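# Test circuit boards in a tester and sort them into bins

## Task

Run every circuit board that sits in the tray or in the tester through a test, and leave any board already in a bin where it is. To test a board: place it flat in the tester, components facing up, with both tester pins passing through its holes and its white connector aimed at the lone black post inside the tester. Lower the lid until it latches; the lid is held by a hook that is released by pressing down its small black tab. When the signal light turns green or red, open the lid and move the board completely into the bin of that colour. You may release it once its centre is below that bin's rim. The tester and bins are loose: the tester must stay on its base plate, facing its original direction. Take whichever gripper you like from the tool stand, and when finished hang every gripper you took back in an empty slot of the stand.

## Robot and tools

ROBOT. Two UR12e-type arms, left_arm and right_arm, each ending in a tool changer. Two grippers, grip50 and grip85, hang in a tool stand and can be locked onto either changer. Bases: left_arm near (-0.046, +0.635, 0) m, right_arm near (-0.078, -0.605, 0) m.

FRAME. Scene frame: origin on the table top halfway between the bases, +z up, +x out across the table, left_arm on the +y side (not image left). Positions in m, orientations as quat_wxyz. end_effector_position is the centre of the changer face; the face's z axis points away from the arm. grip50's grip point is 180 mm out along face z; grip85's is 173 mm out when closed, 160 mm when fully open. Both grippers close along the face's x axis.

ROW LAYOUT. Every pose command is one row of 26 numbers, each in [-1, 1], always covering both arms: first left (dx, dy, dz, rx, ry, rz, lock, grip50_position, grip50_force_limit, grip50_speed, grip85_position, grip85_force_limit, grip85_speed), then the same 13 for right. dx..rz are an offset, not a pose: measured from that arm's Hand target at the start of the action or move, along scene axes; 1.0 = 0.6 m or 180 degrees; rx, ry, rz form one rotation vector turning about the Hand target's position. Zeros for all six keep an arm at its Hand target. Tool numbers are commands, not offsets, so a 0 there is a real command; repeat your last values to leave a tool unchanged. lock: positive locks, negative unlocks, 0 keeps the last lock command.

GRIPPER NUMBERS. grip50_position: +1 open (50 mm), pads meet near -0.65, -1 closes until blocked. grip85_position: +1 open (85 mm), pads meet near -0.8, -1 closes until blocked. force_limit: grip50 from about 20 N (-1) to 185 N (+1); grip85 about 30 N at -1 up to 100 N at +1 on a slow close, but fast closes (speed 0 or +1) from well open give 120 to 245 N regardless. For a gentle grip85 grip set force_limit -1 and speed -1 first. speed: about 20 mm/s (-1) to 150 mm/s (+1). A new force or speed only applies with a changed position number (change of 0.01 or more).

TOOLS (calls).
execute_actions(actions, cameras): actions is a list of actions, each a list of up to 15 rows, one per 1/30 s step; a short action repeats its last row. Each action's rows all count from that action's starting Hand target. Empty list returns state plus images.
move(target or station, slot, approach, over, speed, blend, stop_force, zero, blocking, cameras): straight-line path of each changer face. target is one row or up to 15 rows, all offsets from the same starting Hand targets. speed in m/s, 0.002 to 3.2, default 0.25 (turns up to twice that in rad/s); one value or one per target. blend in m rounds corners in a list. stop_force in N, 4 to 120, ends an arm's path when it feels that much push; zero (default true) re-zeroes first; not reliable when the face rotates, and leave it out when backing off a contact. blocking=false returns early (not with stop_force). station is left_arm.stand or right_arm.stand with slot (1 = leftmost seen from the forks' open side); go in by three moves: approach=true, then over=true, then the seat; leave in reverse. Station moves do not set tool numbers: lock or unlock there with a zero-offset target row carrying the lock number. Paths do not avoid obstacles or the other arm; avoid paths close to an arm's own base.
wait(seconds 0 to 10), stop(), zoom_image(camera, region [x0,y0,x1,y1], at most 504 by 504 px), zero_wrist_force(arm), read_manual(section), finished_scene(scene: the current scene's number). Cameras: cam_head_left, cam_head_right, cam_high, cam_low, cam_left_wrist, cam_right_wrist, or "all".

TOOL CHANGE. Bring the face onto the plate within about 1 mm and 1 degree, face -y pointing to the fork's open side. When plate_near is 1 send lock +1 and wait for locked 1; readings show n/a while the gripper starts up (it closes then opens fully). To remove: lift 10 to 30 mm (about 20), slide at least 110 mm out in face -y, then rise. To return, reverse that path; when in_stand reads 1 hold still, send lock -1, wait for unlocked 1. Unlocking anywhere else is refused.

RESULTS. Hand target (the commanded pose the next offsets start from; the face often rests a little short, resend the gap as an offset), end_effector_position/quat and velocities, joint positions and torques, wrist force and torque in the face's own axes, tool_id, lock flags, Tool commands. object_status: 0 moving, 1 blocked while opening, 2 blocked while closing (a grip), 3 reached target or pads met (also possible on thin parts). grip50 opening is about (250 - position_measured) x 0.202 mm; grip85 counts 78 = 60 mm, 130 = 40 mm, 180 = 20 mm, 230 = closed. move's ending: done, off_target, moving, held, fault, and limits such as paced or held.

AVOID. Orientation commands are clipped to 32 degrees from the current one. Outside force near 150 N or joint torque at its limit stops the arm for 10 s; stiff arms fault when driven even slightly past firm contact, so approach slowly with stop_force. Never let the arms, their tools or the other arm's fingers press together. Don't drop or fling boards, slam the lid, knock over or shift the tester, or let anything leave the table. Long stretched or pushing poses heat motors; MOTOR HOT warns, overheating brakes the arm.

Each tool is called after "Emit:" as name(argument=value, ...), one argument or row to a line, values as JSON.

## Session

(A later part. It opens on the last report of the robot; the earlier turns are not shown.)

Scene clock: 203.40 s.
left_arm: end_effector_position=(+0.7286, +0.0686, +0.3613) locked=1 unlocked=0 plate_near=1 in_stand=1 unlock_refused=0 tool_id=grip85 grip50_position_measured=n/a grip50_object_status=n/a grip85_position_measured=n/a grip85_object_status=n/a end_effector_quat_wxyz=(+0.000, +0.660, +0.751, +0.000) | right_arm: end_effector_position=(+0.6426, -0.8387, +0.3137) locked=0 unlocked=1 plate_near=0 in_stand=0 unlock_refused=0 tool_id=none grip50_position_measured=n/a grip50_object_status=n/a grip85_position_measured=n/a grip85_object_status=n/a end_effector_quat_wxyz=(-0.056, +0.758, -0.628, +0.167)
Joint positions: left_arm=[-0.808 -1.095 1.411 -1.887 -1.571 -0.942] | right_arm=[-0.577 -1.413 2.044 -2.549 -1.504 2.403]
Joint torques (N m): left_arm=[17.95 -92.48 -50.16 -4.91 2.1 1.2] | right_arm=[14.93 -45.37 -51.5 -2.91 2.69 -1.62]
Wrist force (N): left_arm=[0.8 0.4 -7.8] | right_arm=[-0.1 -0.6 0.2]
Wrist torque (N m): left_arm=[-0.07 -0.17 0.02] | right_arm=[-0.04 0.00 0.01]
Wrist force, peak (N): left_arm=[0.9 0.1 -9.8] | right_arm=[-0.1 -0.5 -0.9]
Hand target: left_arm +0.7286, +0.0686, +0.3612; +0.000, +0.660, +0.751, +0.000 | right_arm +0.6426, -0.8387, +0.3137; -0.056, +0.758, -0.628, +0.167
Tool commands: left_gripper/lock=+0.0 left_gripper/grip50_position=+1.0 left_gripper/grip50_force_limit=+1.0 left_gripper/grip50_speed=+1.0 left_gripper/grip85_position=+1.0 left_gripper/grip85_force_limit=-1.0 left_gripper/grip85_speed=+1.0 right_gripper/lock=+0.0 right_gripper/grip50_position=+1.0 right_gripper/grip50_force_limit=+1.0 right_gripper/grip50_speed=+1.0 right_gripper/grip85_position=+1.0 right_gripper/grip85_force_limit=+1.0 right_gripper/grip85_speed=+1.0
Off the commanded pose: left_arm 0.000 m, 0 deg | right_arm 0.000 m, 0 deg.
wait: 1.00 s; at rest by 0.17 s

Emit:
move(
  target=[0, 0, 0.0367, 0, 0, 0, 1, 1, 1, 1, 1, -1, 1, 0, 0, 0, 0, 0, 0, 0, 1, 1, 1, 1, 1, 1],
  speed=0.05,
)

Emit:
move(
  target=[
    [-0.1487, -0.0193, 0, 0, 0, 0, 1, 1, 1, 1, 1, -1, 1, 0, 0, 0, 0, 0, 0, 0, 1, 1, 1, 1, 1, 1],
    [-0.1700, 0.1458, 0, 0, 0, 0, 1, 1, 1, 1, 1, -1, 1, 0, 0, 0, 0, 0, 0, 0, 1, 1, 1, 1, 1, 1],
    [-0.4343, 0.1117, 0, 0, 0, 0, 1, 1, 1, 1, 1, -1, 1, 0, 0, 0, 0, 0, 0, 0, 1, 1, 1, 1, 1, 1],
  ],
  speed=[0.1, 0.12, 0.2],
  cameras=["cam_left_wrist", "cam_head_left", "cam_low"],
)

Scene clock: 221.13 s.
left_arm: end_effector_position=(+0.7286, +0.0686, +0.3834) locked=1 unlocked=0 plate_near=1 in_stand=0 unlock_refused=0 tool_id=grip85 grip50_position_measured=n/a grip50_object_status=n/a grip85_position_measured=3 grip85_object_status=3 end_effector_quat_wxyz=(+0.000, +0.660, +0.751, +0.000) | right_arm: end_effector_position=(+0.6426, -0.8387, +0.3137) locked=0 unlocked=1 plate_near=0 in_stand=0 unlock_refused=0 tool_id=none grip50_position_measured=n/a grip50_object_status=n/a grip85_position_measured=n/a grip85_object_status=n/a end_effector_quat_wxyz=(-0.056, +0.758, -0.628, +0.167)
Joint positions: left_arm=[-0.808 -1.106 1.386 -1.851 -1.571 -0.942] | right_arm=[-0.577 -1.413 2.044 -2.549 -1.504 2.403]
Joint torques (N m): left_arm=[14.94 -93.09 -53.49 -10.52 2.01 2.87] | right_arm=[13.2 -45.27 -52.34 -2.98 2.62 -1.4]
Wrist force (N): left_arm=[0.3 0.5 0.7] | right_arm=[0.3 -0.6 -0.3]
Wrist torque (N m): left_arm=[0.10 -0.18 -0.03] | right_arm=[-0.05 -0.03 0.00]
Wrist force, peak (N): left_arm=[1.1 0.3 -8.1] | right_arm=[0.6 -0.2 -1.0]
Hand target: left_arm +0.7286, +0.0686, +0.3832; +0.000, +0.660, +0.751, +0.000 | right_arm +0.6426, -0.8387, +0.3137; -0.056, +0.758, -0.628, +0.167
Tool commands: left_gripper/lock=+0.0 left_gripper/grip50_position=+1.0 left_gripper/grip50_force_limit=+1.0 left_gripper/grip50_speed=+1.0 left_gripper/grip85_position=+1.0 left_gripper/grip85_force_limit=-1.0 left_gripper/grip85_speed=+1.0 right_gripper/lock=+0.0 right_gripper/grip50_position=+1.0 right_gripper/grip50_force_limit=+1.0 right_gripper/grip50_speed=+1.0 right_gripper/grip85_position=+1.0 right_gripper/grip85_force_limit=+1.0 right_gripper/grip85_speed=+1.0
Off the commanded pose: left_arm 0.000 m, 0 deg | right_arm 0.000 m, 0 deg.
move: done

Scene clock: 224.50 s.
left_arm: end_effector_position=(+0.4680, +0.1356, +0.3832) locked=1 unlocked=0 plate_near=1 in_stand=0 unlock_refused=0 tool_id=grip85 grip50_position_measured=n/a grip50_object_status=n/a grip85_position_measured=3 grip85_object_status=3 end_effector_quat_wxyz=(+0.000, +0.660, +0.751, +0.000) | right_arm: end_effector_position=(+0.6426, -0.8387, +0.3137) locked=0 unlocked=1 plate_near=0 in_stand=0 unlock_refused=0 tool_id=none grip50_position_measured=n/a grip50_object_status=n/a grip85_position_measured=n/a grip85_object_status=n/a end_effector_quat_wxyz=(-0.056, +0.758, -0.628, +0.167)
Joint positions: left_arm=[-1.01 -1.492 1.889 -1.969 -1.571 -1.144] | right_arm=[-0.577 -1.413 2.044 -2.549 -1.504 2.403]
Joint torques (N m): left_arm=[5.76 -67.3 -62.15 -6.3 2.99 2.56] | right_arm=[14.4 -44.25 -53.31 -3.19 2.85 -1.35]
Wrist force (N): left_arm=[-0.1 0.1 0.0] | right_arm=[-0.3 -0.3 -0.5]
Wrist torque (N m): left_arm=[0.05 -0.14 -0.19] | right_arm=[-0.03 0.01 0.01]
Wrist force, peak (N): left_arm=[0.0 7.5 0.1] | right_arm=[0.0 -0.8 -0.7]
Hand target: left_arm +0.4680, +0.1356, +0.3832; +0.000, +0.660, +0.751, +0.000 | right_arm +0.6426, -0.8387, +0.3137; -0.056, +0.758, -0.628, +0.167
Tool commands: left_gripper/lock=+0.0 left_gripper/grip50_position=+1.0 left_gripper/grip50_force_limit=+1.0 left_gripper/grip50_speed=+1.0 left_gripper/grip85_position=+1.0 left_gripper/grip85_force_limit=-1.0 left_gripper/grip85_speed=+1.0 right_gripper/lock=+0.0 right_gripper/grip50_position=+1.0 right_gripper/grip50_force_limit=+1.0 right_gripper/grip50_speed=+1.0 right_gripper/grip85_position=+1.0 right_gripper/grip85_force_limit=+1.0 right_gripper/grip85_speed=+1.0
Off the commanded pose: left_arm 0.000 m, 0 deg | right_arm 0.000 m, 0 deg.
move: done
camera_calibration:
cam_left_wrist: T_world_to_cam=[[-0.129847, 0.991503, 0.00789987, -0.067007], [0.93671, 0.120051, 0.328879, -0.530538], [0.325136, 0.0501039, -0.944339, 0.242057], [0, 0, 0, 1]] pos_world=[0.409559, 0.118001, 0.403597]
Images, in order (width x height): cam_head_left 896x504, cam_low 896x504, cam_left_wrist 896x504.

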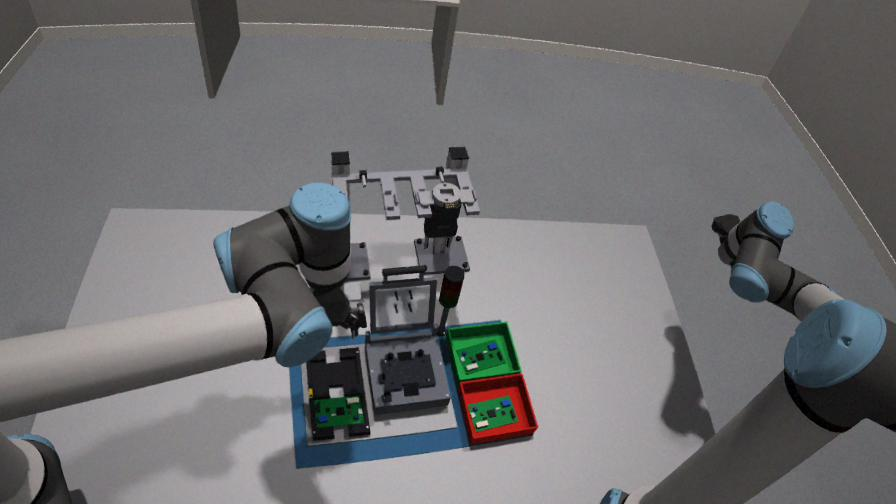

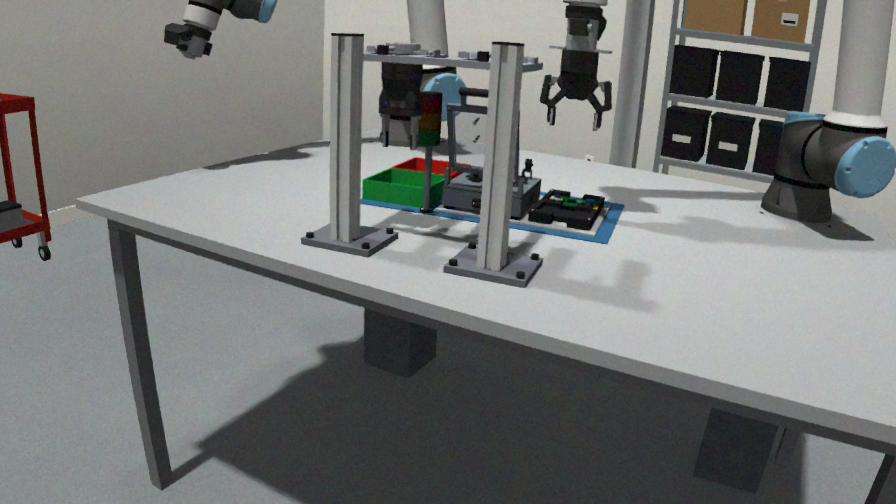

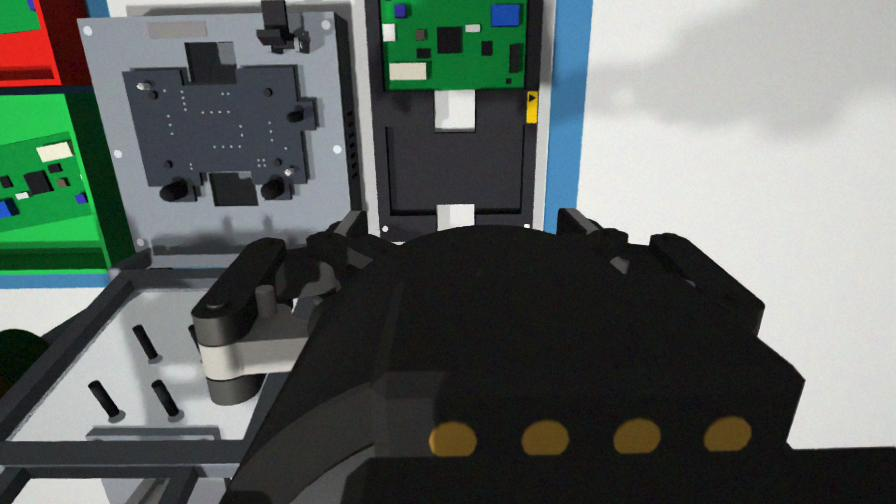

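Emit:
move(
  target=[
    [-0.03, -0.02, 0.078, 0, 0, 0.30, 1, 1, 1, 1, 1, -1, 1, 0, 0, 0, 0, 0, 0, 0, 1, 1, 1, 1, 1, 1],
    [-0.0282, -0.2772, 0.078, 0, 0, 0.5058, 1, 1, 1, 1, 1, -1, 1, 0, 0, 0, 0, 0, 0, 0, 1, 1, 1, 1, 1, 1],
  ],
  speed=0.5,
  blend=[0.04, 0],
  cameras=["cam_left_wrist"],
)

Emit:
zoom_image(
  camera="cam_left_wrist",
  region=[300, 60, 600, 260],
)

Scene clock: 237.83 s.
left_arm: end_effector_position=(+0.4510, -0.0307, +0.4300) locked=1 unlocked=0 plate_near=1 in_stand=0 unlock_refused=0 tool_id=grip85 grip50_position_measured=n/a grip50_object_status=n/a grip85_position_measured=3 grip85_object_status=3 end_effector_quat_wxyz=(+0.000, -0.073, +0.997, +0.000) | right_arm: end_effector_position=(+0.6426, -0.8387, +0.3137) locked=0 unlocked=1 plate_near=0 in_stand=0 unlock_refused=0 tool_id=none grip50_position_measured=n/a grip50_object_status=n/a grip85_position_measured=n/a grip85_object_status=n/a end_effector_quat_wxyz=(-0.056, +0.758, -0.628, +0.167)
Joint positions: left_arm=[-1.135 -1.334 1.617 -1.853 -1.57 -2.857] | right_arm=[-0.577 -1.413 2.044 -2.549 -1.504 2.403]
Joint torques (N m): left_arm=[20.12 -79.35 -57.69 -10.16 1.33 -3.34] | right_arm=[12.44 -45.25 -53.1 -2.76 2.64 -1.25]
Wrist force (N): left_arm=[0.3 0.2 0.0] | right_arm=[0.5 -0.2 -0.5]
Wrist torque (N m): left_arm=[0.16 -0.11 -0.24] | right_arm=[-0.01 -0.04 0.01]
Wrist force, peak (N): left_arm=[3.1 4.8 -1.2] | right_arm=[-0.6 -0.6 -0.4]
Hand target: left_arm +0.4511, -0.0307, +0.4300; +0.000, -0.073, +0.997, +0.000 | right_arm +0.6426, -0.8387, +0.3137; -0.056, +0.758, -0.628, +0.167
Tool commands: left_gripper/lock=+0.0 left_gripper/grip50_position=+1.0 left_gripper/grip50_force_limit=+1.0 left_gripper/grip50_speed=+1.0 left_gripper/grip85_position=+1.0 left_gripper/grip85_force_limit=-1.0 left_gripper/grip85_speed=+1.0 right_gripper/lock=+0.0 right_gripper/grip50_position=+1.0 right_gripper/grip50_force_limit=+1.0 right_gripper/grip50_speed=+1.0 right_gripper/grip85_position=+1.0 right_gripper/grip85_force_limit=+1.0 right_gripper/grip85_speed=+1.0
Off the commanded pose: left_arm 0.000 m, 0 deg | right_arm 0.000 m, 0 deg.
move: done
camera_calibration:
cam_left_wrist: T_world_to_cam=[[-0.989028, -0.147511, 0.0080074, 0.447823], [-0.136691, 0.934346, 0.32911, -0.000928078], [-0.056029, 0.324405, -0.944257, 0.480353], [0, 0, 0, 1]] pos_world=[0.469696, -0.0889029, 0.450296]
Images, in order (width x height): cam_left_wrist 896x504.

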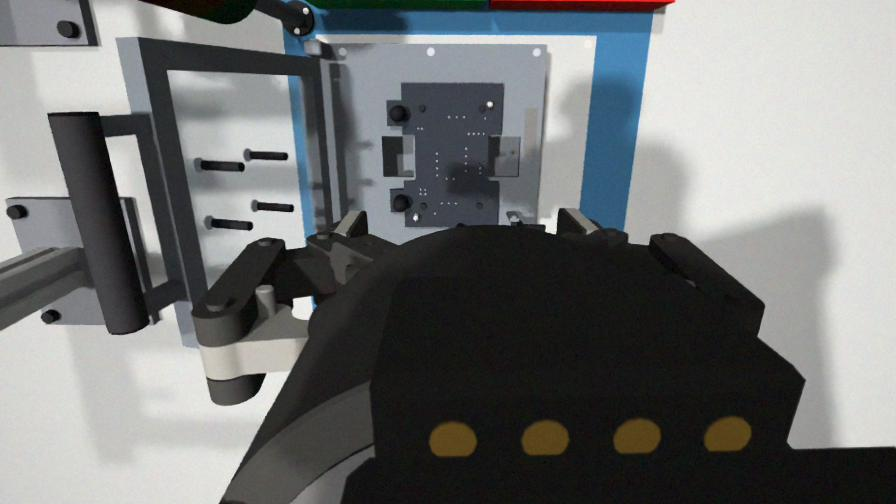

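Scaled by 1.680 from the camera's 896x504 image, which has a finer 1280x720 frame.

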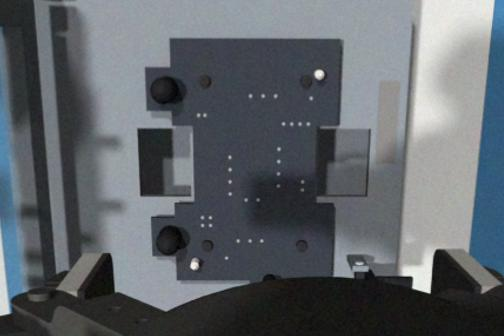

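Emit:
move(
  target=[-0.1332, 0.253, -0.0833, 0, 0, 0, 1, 1, 1, 1, 1, -1, 1, 0, 0, 0, 0, 0, 0, 0, 1, 1, 1, 1, 1, 1],
  speed=0.4,
  cameras=["cam_left_wrist"],
)

Emit:
zoom_image(
  camera="cam_left_wrist",
  region=[300, 60, 600, 260],
)

Emit:
move(
  target=[
    [0, 0, 0, 0, 0, -0.5, 1, 1, 1, 1, 1, -1, 1, 0, 0, 0, 0, 0, 0, 0, 1, 1, 1, 1, 1, 1],
    [0, 0, 0, 0, 0, -1.0, 1, 1, 1, 1, 1, -1, 1, 0, 0, 0, 0, 0, 0, 0, 1, 1, 1, 1, 1, 1],
  ],
  speed=0.8,
  blend=[0.02, 0],
  cameras=["cam_left_wrist"],
)

Emit:
zoom_image(
  camera="cam_left_wrist",
  region=[300, 60, 600, 260],
)

Scene clock: 247.57 s.
left_arm: end_effector_position=(+0.3712, +0.1209, +0.3801) locked=1 unlocked=0 plate_near=1 in_stand=0 unlock_refused=0 tool_id=grip85 grip50_position_measured=n/a grip50_object_status=n/a grip85_position_measured=3 grip85_object_status=3 end_effector_quat_wxyz=(+0.000, -0.073, +0.997, +0.000) | right_arm: end_effector_position=(+0.6426, -0.8387, +0.3137) locked=0 unlocked=1 plate_near=0 in_stand=0 unlock_refused=0 tool_id=none grip50_position_measured=n/a grip50_object_status=n/a grip85_position_measured=n/a grip85_object_status=n/a end_effector_quat_wxyz=(-0.056, +0.758, -0.628, +0.167)
Joint positions: left_arm=[-1.149 -1.581 1.988 -1.978 -1.57 -2.872] | right_arm=[-0.577 -1.413 2.044 -2.549 -1.504 2.403]
Joint torques (N m): left_arm=[12.49 -65.9 -51.42 -3.38 2.72 2.42] | right_arm=[14.62 -45.77 -51.68 -2.66 2.52 -1.58]
Wrist force (N): left_arm=[-0.1 -0.2 0.3] | right_arm=[-0.1 -0.1 -0.4]
Wrist torque (N m): left_arm=[0.03 -0.09 0.06] | right_arm=[0.00 0.00 0.01]
Wrist force, peak (N): left_arm=[2.7 7.9 2.8] | right_arm=[-0.2 -0.6 -0.9]
Hand target: left_arm +0.3712, +0.1211, +0.3801; +0.000, -0.073, +0.997, +0.000 | right_arm +0.6426, -0.8387, +0.3137; -0.056, +0.758, -0.628, +0.167
Tool commands: left_gripper/lock=+0.0 left_gripper/grip50_position=+1.0 left_gripper/grip50_force_limit=+1.0 left_gripper/grip50_speed=+1.0 left_gripper/grip85_position=+1.0 left_gripper/grip85_force_limit=-1.0 left_gripper/grip85_speed=+1.0 right_gripper/lock=+0.0 right_gripper/grip50_position=+1.0 right_gripper/grip50_force_limit=+1.0 right_gripper/grip50_speed=+1.0 right_gripper/grip85_position=+1.0 right_gripper/grip85_force_limit=+1.0 right_gripper/grip85_speed=+1.0
Off the commanded pose: left_arm 0.000 m, 0 deg | right_arm 0.000 m, 0 deg.
move: done
camera_calibration:
cam_left_wrist: T_world_to_cam=[[-0.988967, -0.147916, 0.00802703, 0.391555], [-0.137089, 0.934417, 0.328741, -0.13681], [-0.0561267, 0.324014, -0.944386, 0.379786], [0, 0, 0, 1]] pos_world=[0.389796, 0.062699, 0.400496]
Images, in order (width x height): cam_left_wrist 896x504.

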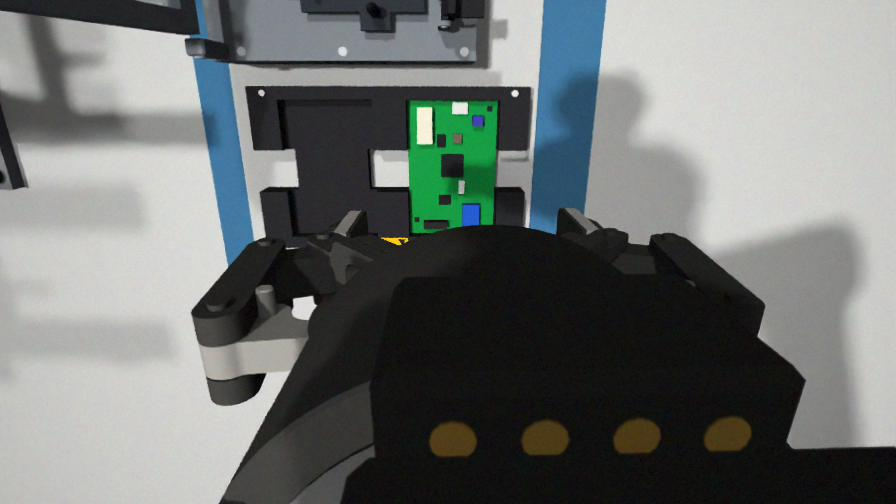

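Scaled by 1.680 from the camera's 896x504 image, which has a finer 1280x720 frame.

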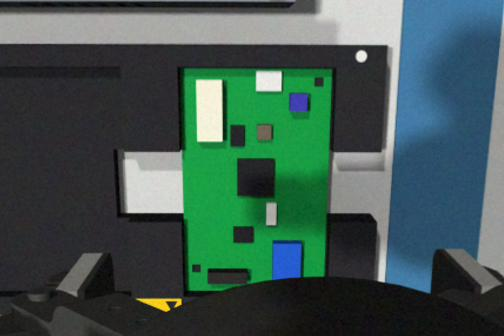

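Scene clock: 250.97 s.
left_arm: end_effector_position=(+0.3712, +0.1211, +0.3801) locked=1 unlocked=0 plate_near=1 in_stand=0 unlock_refused=0 tool_id=grip85 grip50_position_measured=n/a grip50_object_status=n/a grip85_position_measured=3 grip85_object_status=3 end_effector_quat_wxyz=(+0.000, +0.997, +0.073, +0.000) | right_arm: end_effector_position=(+0.6426, -0.8387, +0.3137) locked=0 unlocked=1 plate_near=0 in_stand=0 unlock_refused=0 tool_id=none grip50_position_measured=n/a grip50_object_status=n/a grip85_position_measured=n/a grip85_object_status=n/a end_effector_quat_wxyz=(-0.056, +0.758, -0.628, +0.167)
Joint positions: left_arm=[-1.149 -1.581 1.988 -1.978 -1.571 0.27] | right_arm=[-0.577 -1.413 2.044 -2.549 -1.504 2.403]
Joint torques (N m): left_arm=[19.99 -47.51 -66.71 -2.75 -2.44 2.48] | right_arm=[12.81 -46.34 -52.92 -2.89 2.58 -1.49]
Wrist force (N): left_arm=[-0.2 0.0 -0.1] | right_arm=[-0.2 -0.2 -0.3]
Wrist torque (N m): left_arm=[0.02 -0.13 -0.02] | right_arm=[-0.01 0.01 0.00]
Wrist force, peak (N): left_arm=[-0.7 -0.2 0.2] | right_arm=[-0.4 -0.6 -0.6]
Hand target: left_arm +0.3712, +0.1211, +0.3801; +0.000, +0.997, +0.073, +0.000 | right_arm +0.6426, -0.8387, +0.3137; -0.056, +0.758, -0.628, +0.167
Tool commands: left_gripper/lock=+0.0 left_gripper/grip50_position=+1.0 left_gripper/grip50_force_limit=+1.0 left_gripper/grip50_speed=+1.0 left_gripper/grip85_position=+1.0 left_gripper/grip85_force_limit=-1.0 left_gripper/grip85_speed=+1.0 right_gripper/lock=+0.0 right_gripper/grip50_position=+1.0 right_gripper/grip50_force_limit=+1.0 right_gripper/grip50_speed=+1.0 right_gripper/grip85_position=+1.0 right_gripper/grip85_force_limit=+1.0 right_gripper/grip85_speed=+1.0
Off the commanded pose: left_arm 0.000 m, 0 deg | right_arm 0.000 m, 0 deg.
move: done; blend cut to 0 m at target 1
camera_calibration:
cam_left_wrist: T_world_to_cam=[[0.988921, 0.148231, 0.00798648, -0.37836], [0.137388, -0.934306, 0.328932, -0.0127045], [0.0562196, -0.32419, -0.94432, 0.41638], [0, 0, 0, 1]] pos_world=[0.352504, 0.179201, 0.400396]
Images, in order (width x height): cam_left_wrist 896x504.

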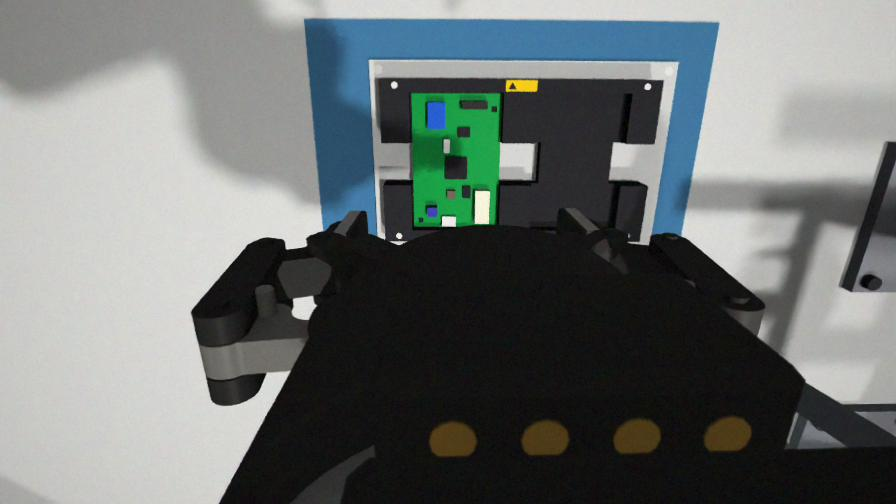

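Scaled by 1.680 from the camera's 896x504 image, which has a finer 1280x720 frame.

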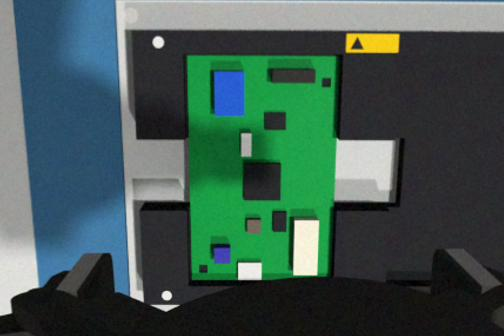

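Emit:
move(
  target=[
    [0.0022, 0.005, -0.20, 0, 0, 0, 1, 1, 1, 1, 1, -1, 1, 0, 0, 0, 0, 0, 0, 0, 1, 1, 1, 1, 1, 1],
    [0.0022, 0.005, -0.2668, 0, 0, 0, 1, 1, 1, 1, 1, -1, 1, 0, 0, 0, 0, 0, 0, 0, 1, 1, 1, 1, 1, 1],
  ],
  speed=[0.25, 0.08],
  blend=[0.02, 0],
  cameras=["cam_left_wrist", "cam_low"],
)

Emit:
zoom_image(
  camera="cam_left_wrist",
  region=[280, 30, 640, 270],
)

Emit:
zoom_image(
  camera="cam_low",
  region=[480, 80, 680, 260],
)

Scene clock: 282.57 s.
left_arm: end_effector_position=(+0.3725, +0.1241, +0.2199) locked=1 unlocked=0 plate_near=1 in_stand=0 unlock_refused=0 tool_id=grip85 grip50_position_measured=n/a grip50_object_status=n/a grip85_position_measured=3 grip85_object_status=3 end_effector_quat_wxyz=(+0.000, +0.997, +0.073, +0.000) | right_arm: end_effector_position=(+0.6426, -0.8387, +0.3137) locked=0 unlocked=1 plate_near=0 in_stand=0 unlock_refused=0 tool_id=none grip50_position_measured=n/a grip50_object_status=n/a grip85_position_measured=n/a grip85_object_status=n/a end_effector_quat_wxyz=(-0.056, +0.758, -0.628, +0.167)
Joint positions: left_arm=[-1.145 -1.423 2.15 -2.298 -1.571 0.274] | right_arm=[-0.577 -1.413 2.044 -2.549 -1.504 2.403]
Joint torques (N m): left_arm=[13.53 -73.53 -55.31 -2.83 2.01 1.66] | right_arm=[13.04 -45.02 -51.07 -3.1 2.68 -1.38]
Wrist force (N): left_arm=[-0.1 0.1 -0.2] | right_arm=[0.1 -0.5 -0.3]
Wrist torque (N m): left_arm=[0.04 -0.13 -0.23] | right_arm=[-0.03 -0.01 0.01]
Wrist force, peak (N): left_arm=[-0.3 0.5 -7.6] | right_arm=[0.0 -0.8 -0.7]
Hand target: left_arm +0.3725, +0.1241, +0.2200; +0.000, +0.997, +0.073, +0.000 | right_arm +0.6426, -0.8387, +0.3137; -0.056, +0.758, -0.628, +0.167
Tool commands: left_gripper/lock=+0.0 left_gripper/grip50_position=+1.0 left_gripper/grip50_force_limit=+1.0 left_gripper/grip50_speed=+1.0 left_gripper/grip85_position=+1.0 left_gripper/grip85_force_limit=-1.0 left_gripper/grip85_speed=+1.0 right_gripper/lock=+0.0 right_gripper/grip50_position=+1.0 right_gripper/grip50_force_limit=+1.0 right_gripper/grip50_speed=+1.0 right_gripper/grip85_position=+1.0 right_gripper/grip85_force_limit=+1.0 right_gripper/grip85_speed=+1.0
Off the commanded pose: left_arm 0.000 m, 0 deg | right_arm 0.000 m, 0 deg.
move: done
camera_calibration:
cam_left_wrist: T_world_to_cam=[[0.988967, 0.147921, 0.007994, -0.378887], [0.137094, -0.934355, 0.328917, 0.0427785], [0.056123, -0.324192, -0.944325, 0.266156], [0, 0, 0, 1]] pos_world=[0.353904, 0.182301, 0.240296]
Images, in order (width x height): cam_low 896x504, cam_left_wrist 896x504.

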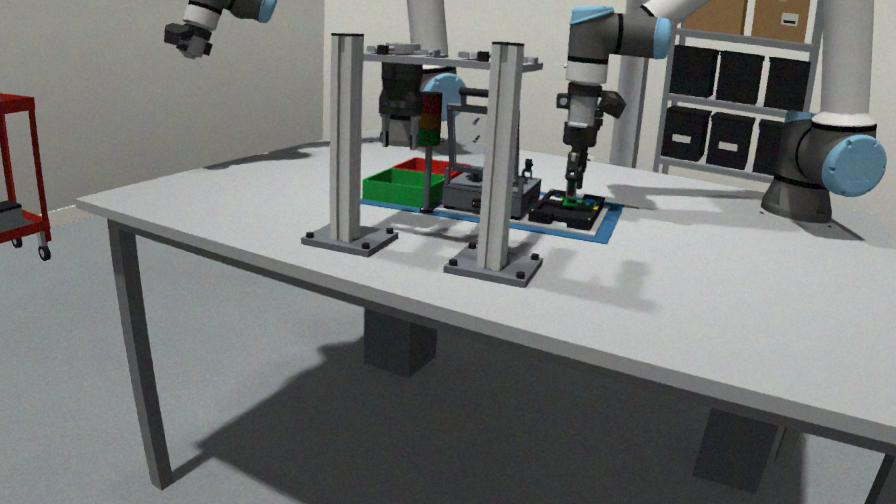

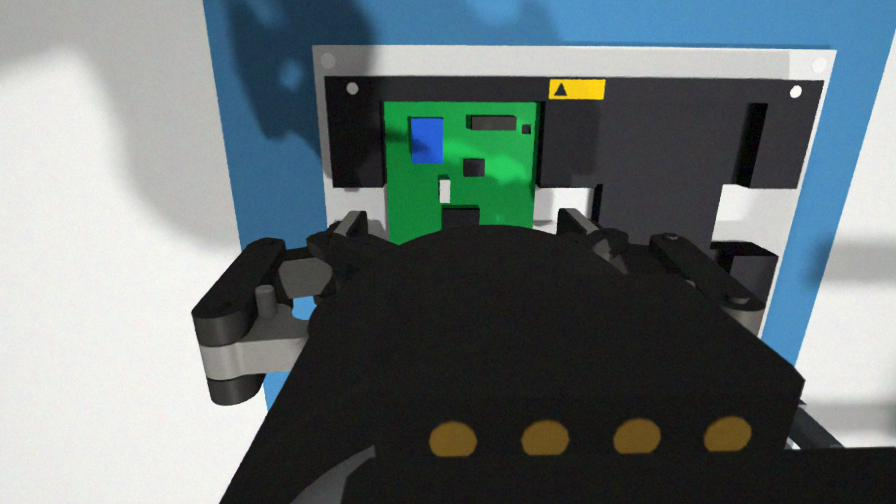

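Scaled by 1.400 from the camera's 896x504 image, which has a finer 1280x720 frame.

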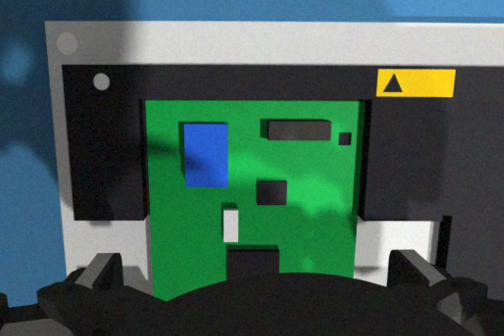

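Scaled by 2.520 from the camera's 896x504 image, which has a finer 1280x720 frame.

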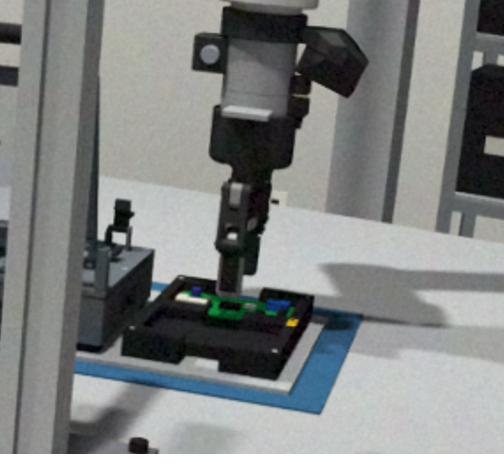

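Emit:
move(
  target=[0, 0, -0.0365, 0, 0, 0, 1, 1, 1, 1, 1, -1, 1, 0, 0, 0, 0, 0, 0, 0, 1, 1, 1, 1, 1, 1],
  speed=0.03,
  stop_force=10,
)

Emit:
execute_actions(
  actions=[
    [[0,0,0,0,0,0,1,1,1,1,-1,-1,-1,0,0,0,0,0,0,0,1,1,1,1,1,1]],
    [[0,0,0,0,0,0,1,1,1,1,-1,-1,-1,0,0,0,0,0,0,0,1,1,1,1,1,1]],
  ],
  cameras=["cam_left_wrist", "cam_low"],
)

Emit:
zoom_image(
  camera="cam_left_wrist",
  region=[280, 30, 640, 270],
)

Emit:
zoom_image(
  camera="cam_low",
  region=[480, 80, 680, 260],
)

Scene clock: 287.93 s.
left_arm: end_effector_position=(+0.3725, +0.1241, +0.1981) locked=1 unlocked=0 plate_near=1 in_stand=0 unlock_refused=0 tool_id=grip85 grip50_position_measured=n/a grip50_object_status=n/a grip85_position_measured=3 grip85_object_status=3 end_effector_quat_wxyz=(+0.000, +0.997, +0.073, +0.000) | right_arm: end_effector_position=(+0.6426, -0.8387, +0.3137) locked=0 unlocked=1 plate_near=0 in_stand=0 unlock_refused=0 tool_id=none grip50_position_measured=n/a grip50_object_status=n/a grip85_position_measured=n/a grip85_object_status=n/a end_effector_quat_wxyz=(-0.056, +0.758, -0.628, +0.167)
Joint positions: left_arm=[-1.145 -1.394 2.166 -2.343 -1.571 0.274] | right_arm=[-0.577 -1.413 2.044 -2.549 -1.504 2.403]
Joint torques (N m): left_arm=[-8.36 -76.41 -54.3 -2.64 2.22 -2.92] | right_arm=[12.83 -45.36 -52.62 -2.83 2.89 -1.66]
Wrist force (N): left_arm=[0.3 0.5 0.0] | right_arm=[0.2 -0.5 0.1]
Wrist torque (N m): left_arm=[0.11 -0.20 -0.20] | right_arm=[-0.04 -0.02 0.00]
Wrist force, peak (N): left_arm=[0.1 0.5 -1.2] | right_arm=[-0.4 -0.8 -0.5]
Hand target: left_arm +0.3725, +0.1241, +0.1981; +0.000, +0.997, +0.073, +0.000 | right_arm +0.6426, -0.8387, +0.3137; -0.056, +0.758, -0.628, +0.167
Tool commands: left_gripper/lock=+0.0 left_gripper/grip50_position=+1.0 left_gripper/grip50_force_limit=+1.0 left_gripper/grip50_speed=+1.0 left_gripper/grip85_position=+1.0 left_gripper/grip85_force_limit=-1.0 left_gripper/grip85_speed=+1.0 right_gripper/lock=+0.0 right_gripper/grip50_position=+1.0 right_gripper/grip50_force_limit=+1.0 right_gripper/grip50_speed=+1.0 right_gripper/grip85_position=+1.0 right_gripper/grip85_force_limit=+1.0 right_gripper/grip85_speed=+1.0
Off the commanded pose: left_arm 0.000 m, 0 deg | right_arm 0.000 m, 0 deg.
move: done

Scene clock: 289.17 s.
left_arm: end_effector_position=(+0.3725, +0.1241, +0.1981) locked=1 unlocked=0 plate_near=1 in_stand=0 unlock_refused=0 tool_id=grip85 grip50_position_measured=n/a grip50_object_status=n/a grip85_position_measured=46 grip85_object_status=2 end_effector_quat_wxyz=(+0.000, +0.997, +0.073, +0.000) | right_arm: end_effector_position=(+0.6426, -0.8387, +0.3137) locked=0 unlocked=1 plate_near=0 in_stand=0 unlock_refused=0 tool_id=none grip50_position_measured=n/a grip50_object_status=n/a grip85_position_measured=n/a grip85_object_status=n/a end_effector_quat_wxyz=(-0.056, +0.758, -0.628, +0.167)
Joint positions: left_arm=[-1.145 -1.394 2.166 -2.343 -1.571 0.274] | right_arm=[-0.577 -1.413 2.044 -2.549 -1.504 2.403]
Joint torques (N m): left_arm=[-7.22 -55.71 -44.54 -3.66 2.27 -3.36] | right_arm=[14.99 -44.72 -51.89 -2.7 2.81 -1.4]
Wrist force (N): left_arm=[-1.3 -5.5 -13.9] | right_arm=[-0.1 -0.3 -0.4]
Wrist torque (N m): left_arm=[0.98 -0.64 -0.18] | right_arm=[-0.02 0.00 0.00]
Wrist force, peak (N): left_arm=[-1.5 -5.2 -14.1] | right_arm=[-0.3 -0.5 -0.8]
Hand target: left_arm +0.3725, +0.1241, +0.1981; +0.000, +0.997, +0.073, +0.000 | right_arm +0.6426, -0.8387, +0.3137; -0.056, +0.758, -0.628, +0.167
Tool commands: left_gripper/lock=+0.0 left_gripper/grip50_position=+1.0 left_gripper/grip50_force_limit=+1.0 left_gripper/grip50_speed=+1.0 left_gripper/grip85_position=-1.0 left_gripper/grip85_force_limit=-1.0 left_gripper/grip85_speed=-1.0 right_gripper/lock=+0.0 right_gripper/grip50_position=+1.0 right_gripper/grip50_force_limit=+1.0 right_gripper/grip50_speed=+1.0 right_gripper/grip85_position=+1.0 right_gripper/grip85_force_limit=+1.0 right_gripper/grip85_speed=+1.0
Off the commanded pose: left_arm 0.000 m, 0 deg | right_arm 0.000 m, 0 deg.
camera_calibration:
cam_left_wrist: T_world_to_cam=[[0.988962, 0.14795, 0.00807355, -0.378718], [0.137087, -0.934309, 0.32905, 0.0498208], [0.0562261, -0.324311, -0.944278, 0.245513], [0, 0, 0, 1]] pos_world=[0.353904, 0.182202, 0.218496]
Images, in order (width x height): cam_low 896x504, cam_left_wrist 896x504.

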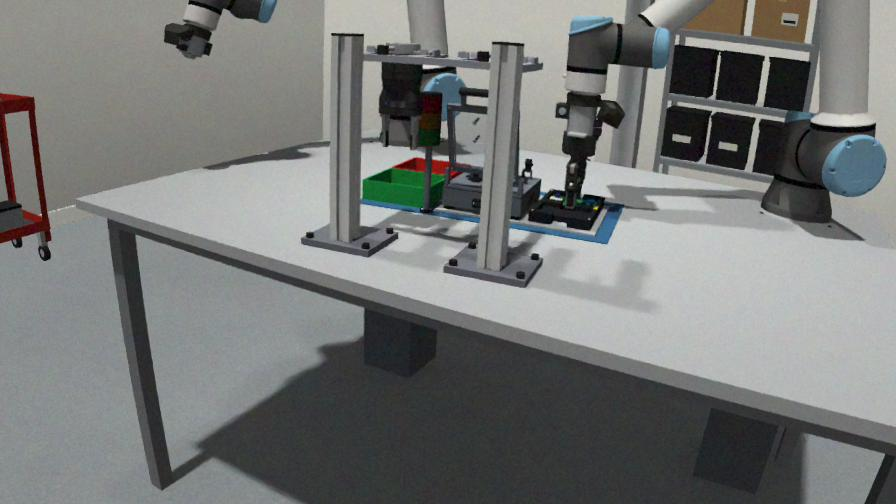

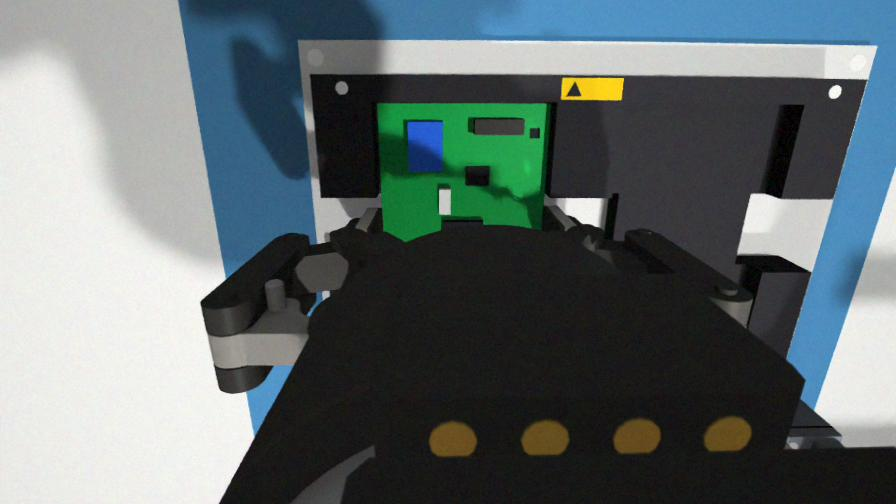

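Scaled by 1.400 from the camera's 896x504 image, which has a finer 1280x720 frame.

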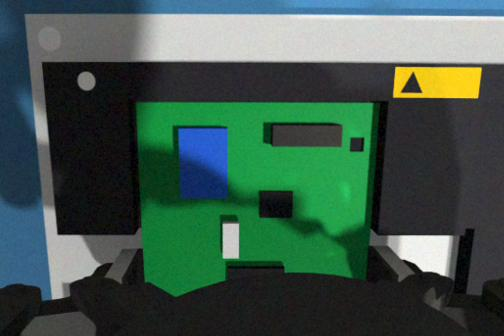

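Scaled by 2.520 from the camera's 896x504 image, which has a finer 1280x720 frame.

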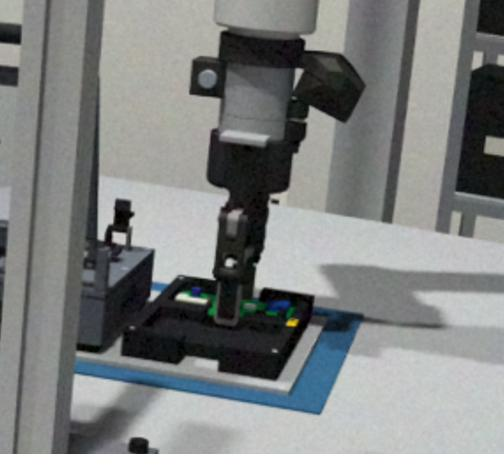

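Emit:
move(
  target=[
    [0, 0, 0.05, 0, 0, 0, 1, 1, 1, 1, -1, -1, -1, 0, 0, 0, 0, 0, 0, 0, 1, 1, 1, 1, 1, 1],
    [0, 0, 0.2, 0, 0, 0, 1, 1, 1, 1, -1, -1, -1, 0, 0, 0, 0, 0, 0, 0, 1, 1, 1, 1, 1, 1],
  ],
  speed=[0.05, 0.2],
  blend=[0.01, 0],
  cameras=["cam_left_wrist", "cam_low"],
)

Emit:
zoom_image(
  camera="cam_left_wrist",
  region=[280, 30, 640, 270],
)

Scene clock: 303.67 s.
left_arm: end_effector_position=(+0.3725, +0.1241, +0.3180) locked=1 unlocked=0 plate_near=1 in_stand=0 unlock_refused=0 tool_id=grip85 grip50_position_measured=n/a grip50_object_status=n/a grip85_position_measured=46 grip85_object_status=2 end_effector_quat_wxyz=(+0.000, +0.997, +0.073, +0.000) | right_arm: end_effector_position=(+0.6426, -0.8387, +0.3137) locked=0 unlocked=1 plate_near=0 in_stand=0 unlock_refused=0 tool_id=none grip50_position_measured=n/a grip50_object_status=n/a grip85_position_measured=n/a grip85_object_status=n/a end_effector_quat_wxyz=(-0.056, +0.758, -0.628, +0.167)
Joint positions: left_arm=[-1.145 -1.533 2.06 -2.099 -1.571 0.274] | right_arm=[-0.577 -1.413 2.044 -2.549 -1.504 2.403]
Joint torques (N m): left_arm=[8.97 -65.23 -54.54 -7.88 2.04 1.01] | right_arm=[14.23 -43.63 -51.45 -2.98 2.73 -1.95]
Wrist force (N): left_arm=[-0.1 0.6 0.4] | right_arm=[0.2 0.0 -0.2]
Wrist torque (N m): left_arm=[0.13 -0.18 -0.26] | right_arm=[0.00 -0.03 0.01]
Wrist force, peak (N): left_arm=[-1.5 -5.1 -14.3] | right_arm=[-0.2 -0.9 -0.9]
Hand target: left_arm +0.3725, +0.1241, +0.3181; +0.000, +0.997, +0.073, +0.000 | right_arm +0.6426, -0.8387, +0.3137; -0.056, +0.758, -0.628, +0.167
Tool commands: left_gripper/lock=+0.0 left_gripper/grip50_position=+1.0 left_gripper/grip50_force_limit=+1.0 left_gripper/grip50_speed=+1.0 left_gripper/grip85_position=-1.0 left_gripper/grip85_force_limit=-1.0 left_gripper/grip85_speed=-1.0 right_gripper/lock=+0.0 right_gripper/grip50_position=+1.0 right_gripper/grip50_force_limit=+1.0 right_gripper/grip50_speed=+1.0 right_gripper/grip85_position=+1.0 right_gripper/grip85_force_limit=+1.0 right_gripper/grip85_speed=+1.0
Off the commanded pose: left_arm 0.000 m, 0 deg | right_arm 0.000 m, 0 deg.
move: done
camera_calibration:
cam_left_wrist: T_world_to_cam=[[0.988969, 0.147908, 0.0079989, -0.37967], [0.13708, -0.934357, 0.328917, 0.0105501], [0.0561232, -0.324192, -0.944325, 0.3587], [0, 0, 0, 1]] pos_world=[0.353904, 0.182301, 0.338296]
Images, in order (width x height): cam_low 896x504, cam_left_wrist 896x504.

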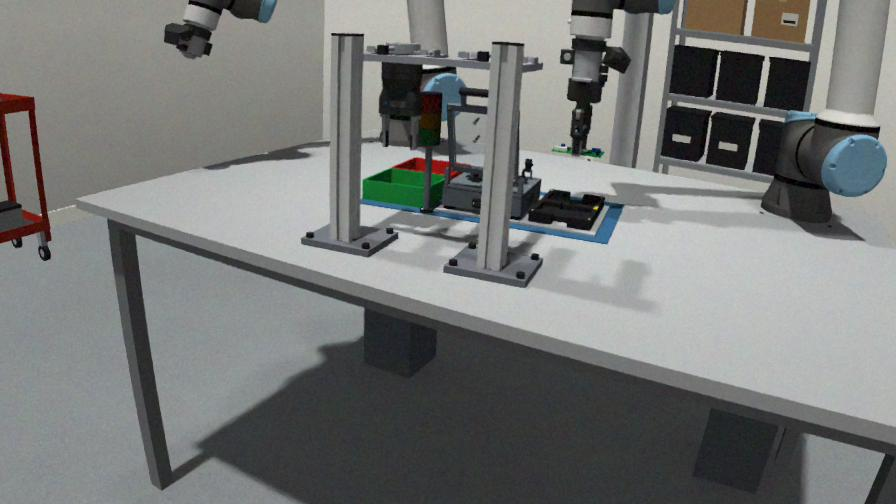

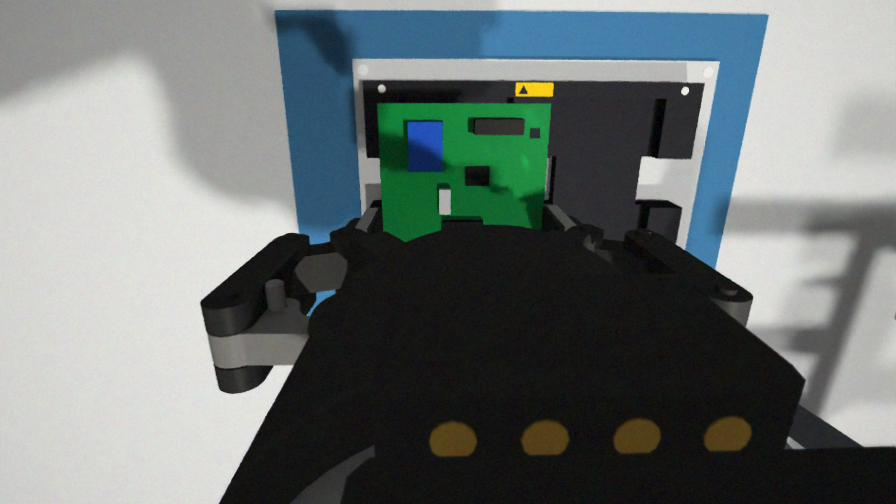

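Scaled by 1.400 from the camera's 896x504 image, which has a finer 1280x720 frame.

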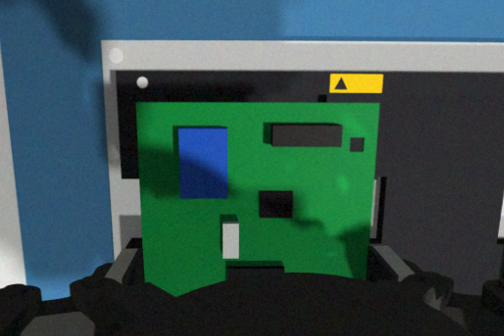

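Emit:
move(
  target=[
    [0.06, -0.12, 0.02, 0, 0, 0.5, 1, 1, 1, 1, -1, -1, -1, 0, 0, 0, 0, 0, 0, 0, 1, 1, 1, 1, 1, 1],
    [0.1360, -0.2652, 0.0, 0, 0, 1.0, 1, 1, 1, 1, -1, -1, -1, 0, 0, 0, 0, 0, 0, 0, 1, 1, 1, 1, 1, 1],
  ],
  speed=0.6,
  blend=[0.03, 0],
  cameras=["cam_left_wrist", "cam_low", "cam_head_right"],
)

Emit:
zoom_image(
  camera="cam_left_wrist",
  region=[280, 30, 640, 270],
)

Scene clock: 337.83 s.
left_arm: end_effector_position=(+0.4542, -0.0350, +0.3181) locked=1 unlocked=0 plate_near=1 in_stand=0 unlock_refused=0 tool_id=grip85 grip50_position_measured=n/a grip50_object_status=n/a grip85_position_measured=46 grip85_object_status=2 end_effector_quat_wxyz=(+0.000, -0.073, +0.997, +0.000) | right_arm: end_effector_position=(+0.6426, -0.8387, +0.3137) locked=0 unlocked=1 plate_near=0 in_stand=0 unlock_refused=0 tool_id=none grip50_position_measured=n/a grip50_object_status=n/a grip85_position_measured=n/a grip85_object_status=n/a end_effector_quat_wxyz=(-0.056, +0.758, -0.628, +0.167)
Joint positions: left_arm=[-1.133 -1.259 1.728 -2.04 -1.57 -2.856] | right_arm=[-0.577 -1.413 2.044 -2.549 -1.504 2.403]
Joint torques (N m): left_arm=[11.54 -95.41 -47.64 -7.03 2.15 -2.73] | right_arm=[12.87 -44.88 -53.28 -2.86 2.67 -1.96]
Wrist force (N): left_arm=[0.1 0.0 0.4] | right_arm=[-0.1 -0.5 -0.3]
Wrist torque (N m): left_arm=[0.05 -0.04 -0.17] | right_arm=[-0.04 0.00 0.00]
Wrist force, peak (N): left_arm=[0.3 -1.3 0.8] | right_arm=[0.7 -0.6 -0.8]
Hand target: left_arm +0.4541, -0.0350, +0.3181; +0.000, -0.073, +0.997, +0.000 | right_arm +0.6426, -0.8387, +0.3137; -0.056, +0.758, -0.628, +0.167
Tool commands: left_gripper/lock=+0.0 left_gripper/grip50_position=+1.0 left_gripper/grip50_force_limit=+1.0 left_gripper/grip50_speed=+1.0 left_gripper/grip85_position=-1.0 left_gripper/grip85_force_limit=-1.0 left_gripper/grip85_speed=-1.0 right_gripper/lock=+0.0 right_gripper/grip50_position=+1.0 right_gripper/grip50_force_limit=+1.0 right_gripper/grip50_speed=+1.0 right_gripper/grip85_position=+1.0 right_gripper/grip85_force_limit=+1.0 right_gripper/grip85_speed=+1.0
Off the commanded pose: left_arm 0.000 m, 0 deg | right_arm 0.000 m, 0 deg.
move: done
camera_calibration:
cam_left_wrist: T_world_to_cam=[[-0.988995, -0.147733, 0.00804727, 0.4511], [-0.136892, 0.934342, 0.329036, 0.0404601], [-0.0561284, 0.324314, -0.944283, 0.376306], [0, 0, 0, 1]] pos_world=[0.472796, -0.0932022, 0.338396]
Images, in order (width x height): cam_head_right 896x504, cam_low 896x504, cam_left_wrist 896x504.

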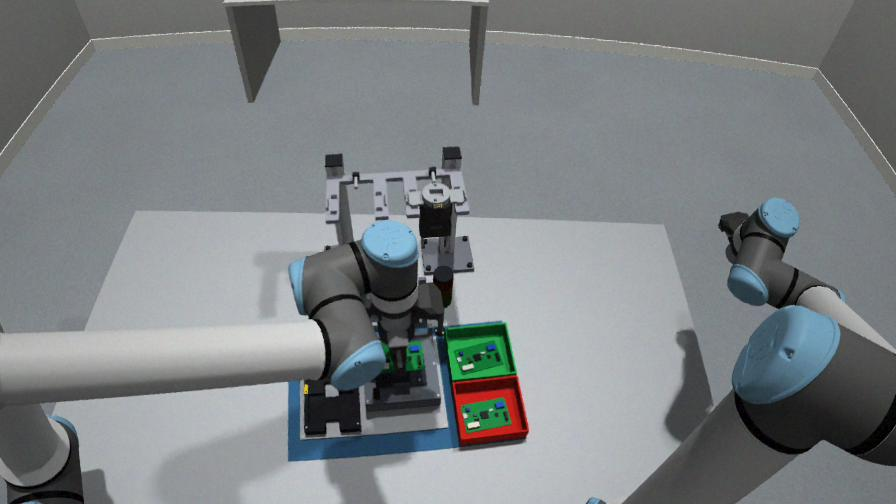

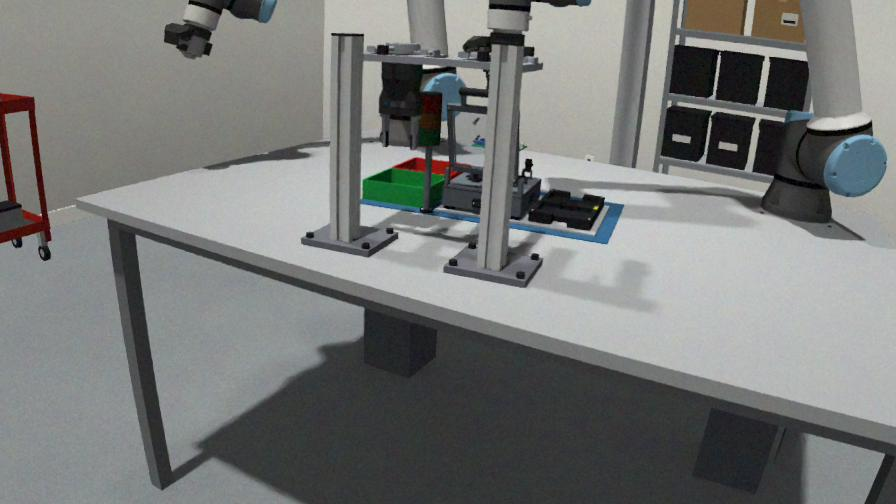

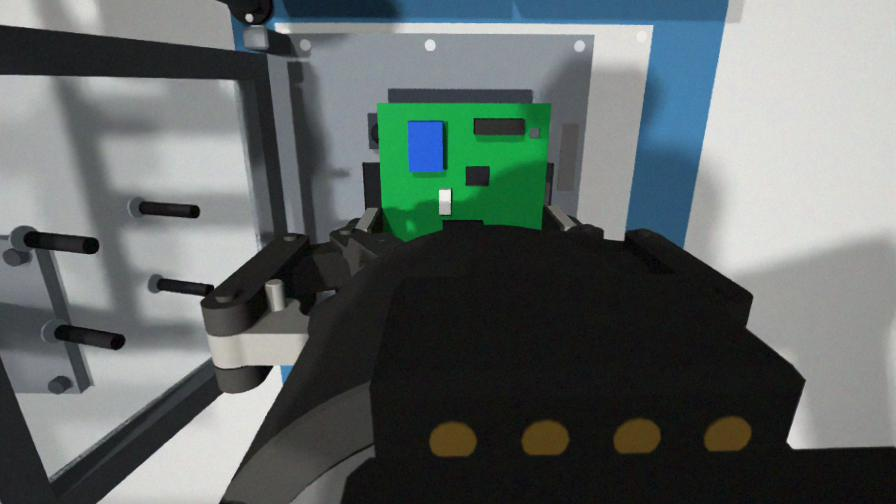

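Scaled by 1.400 from the camera's 896x504 image, which has a finer 1280x720 frame.

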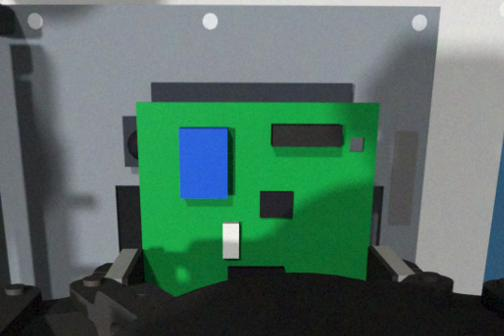

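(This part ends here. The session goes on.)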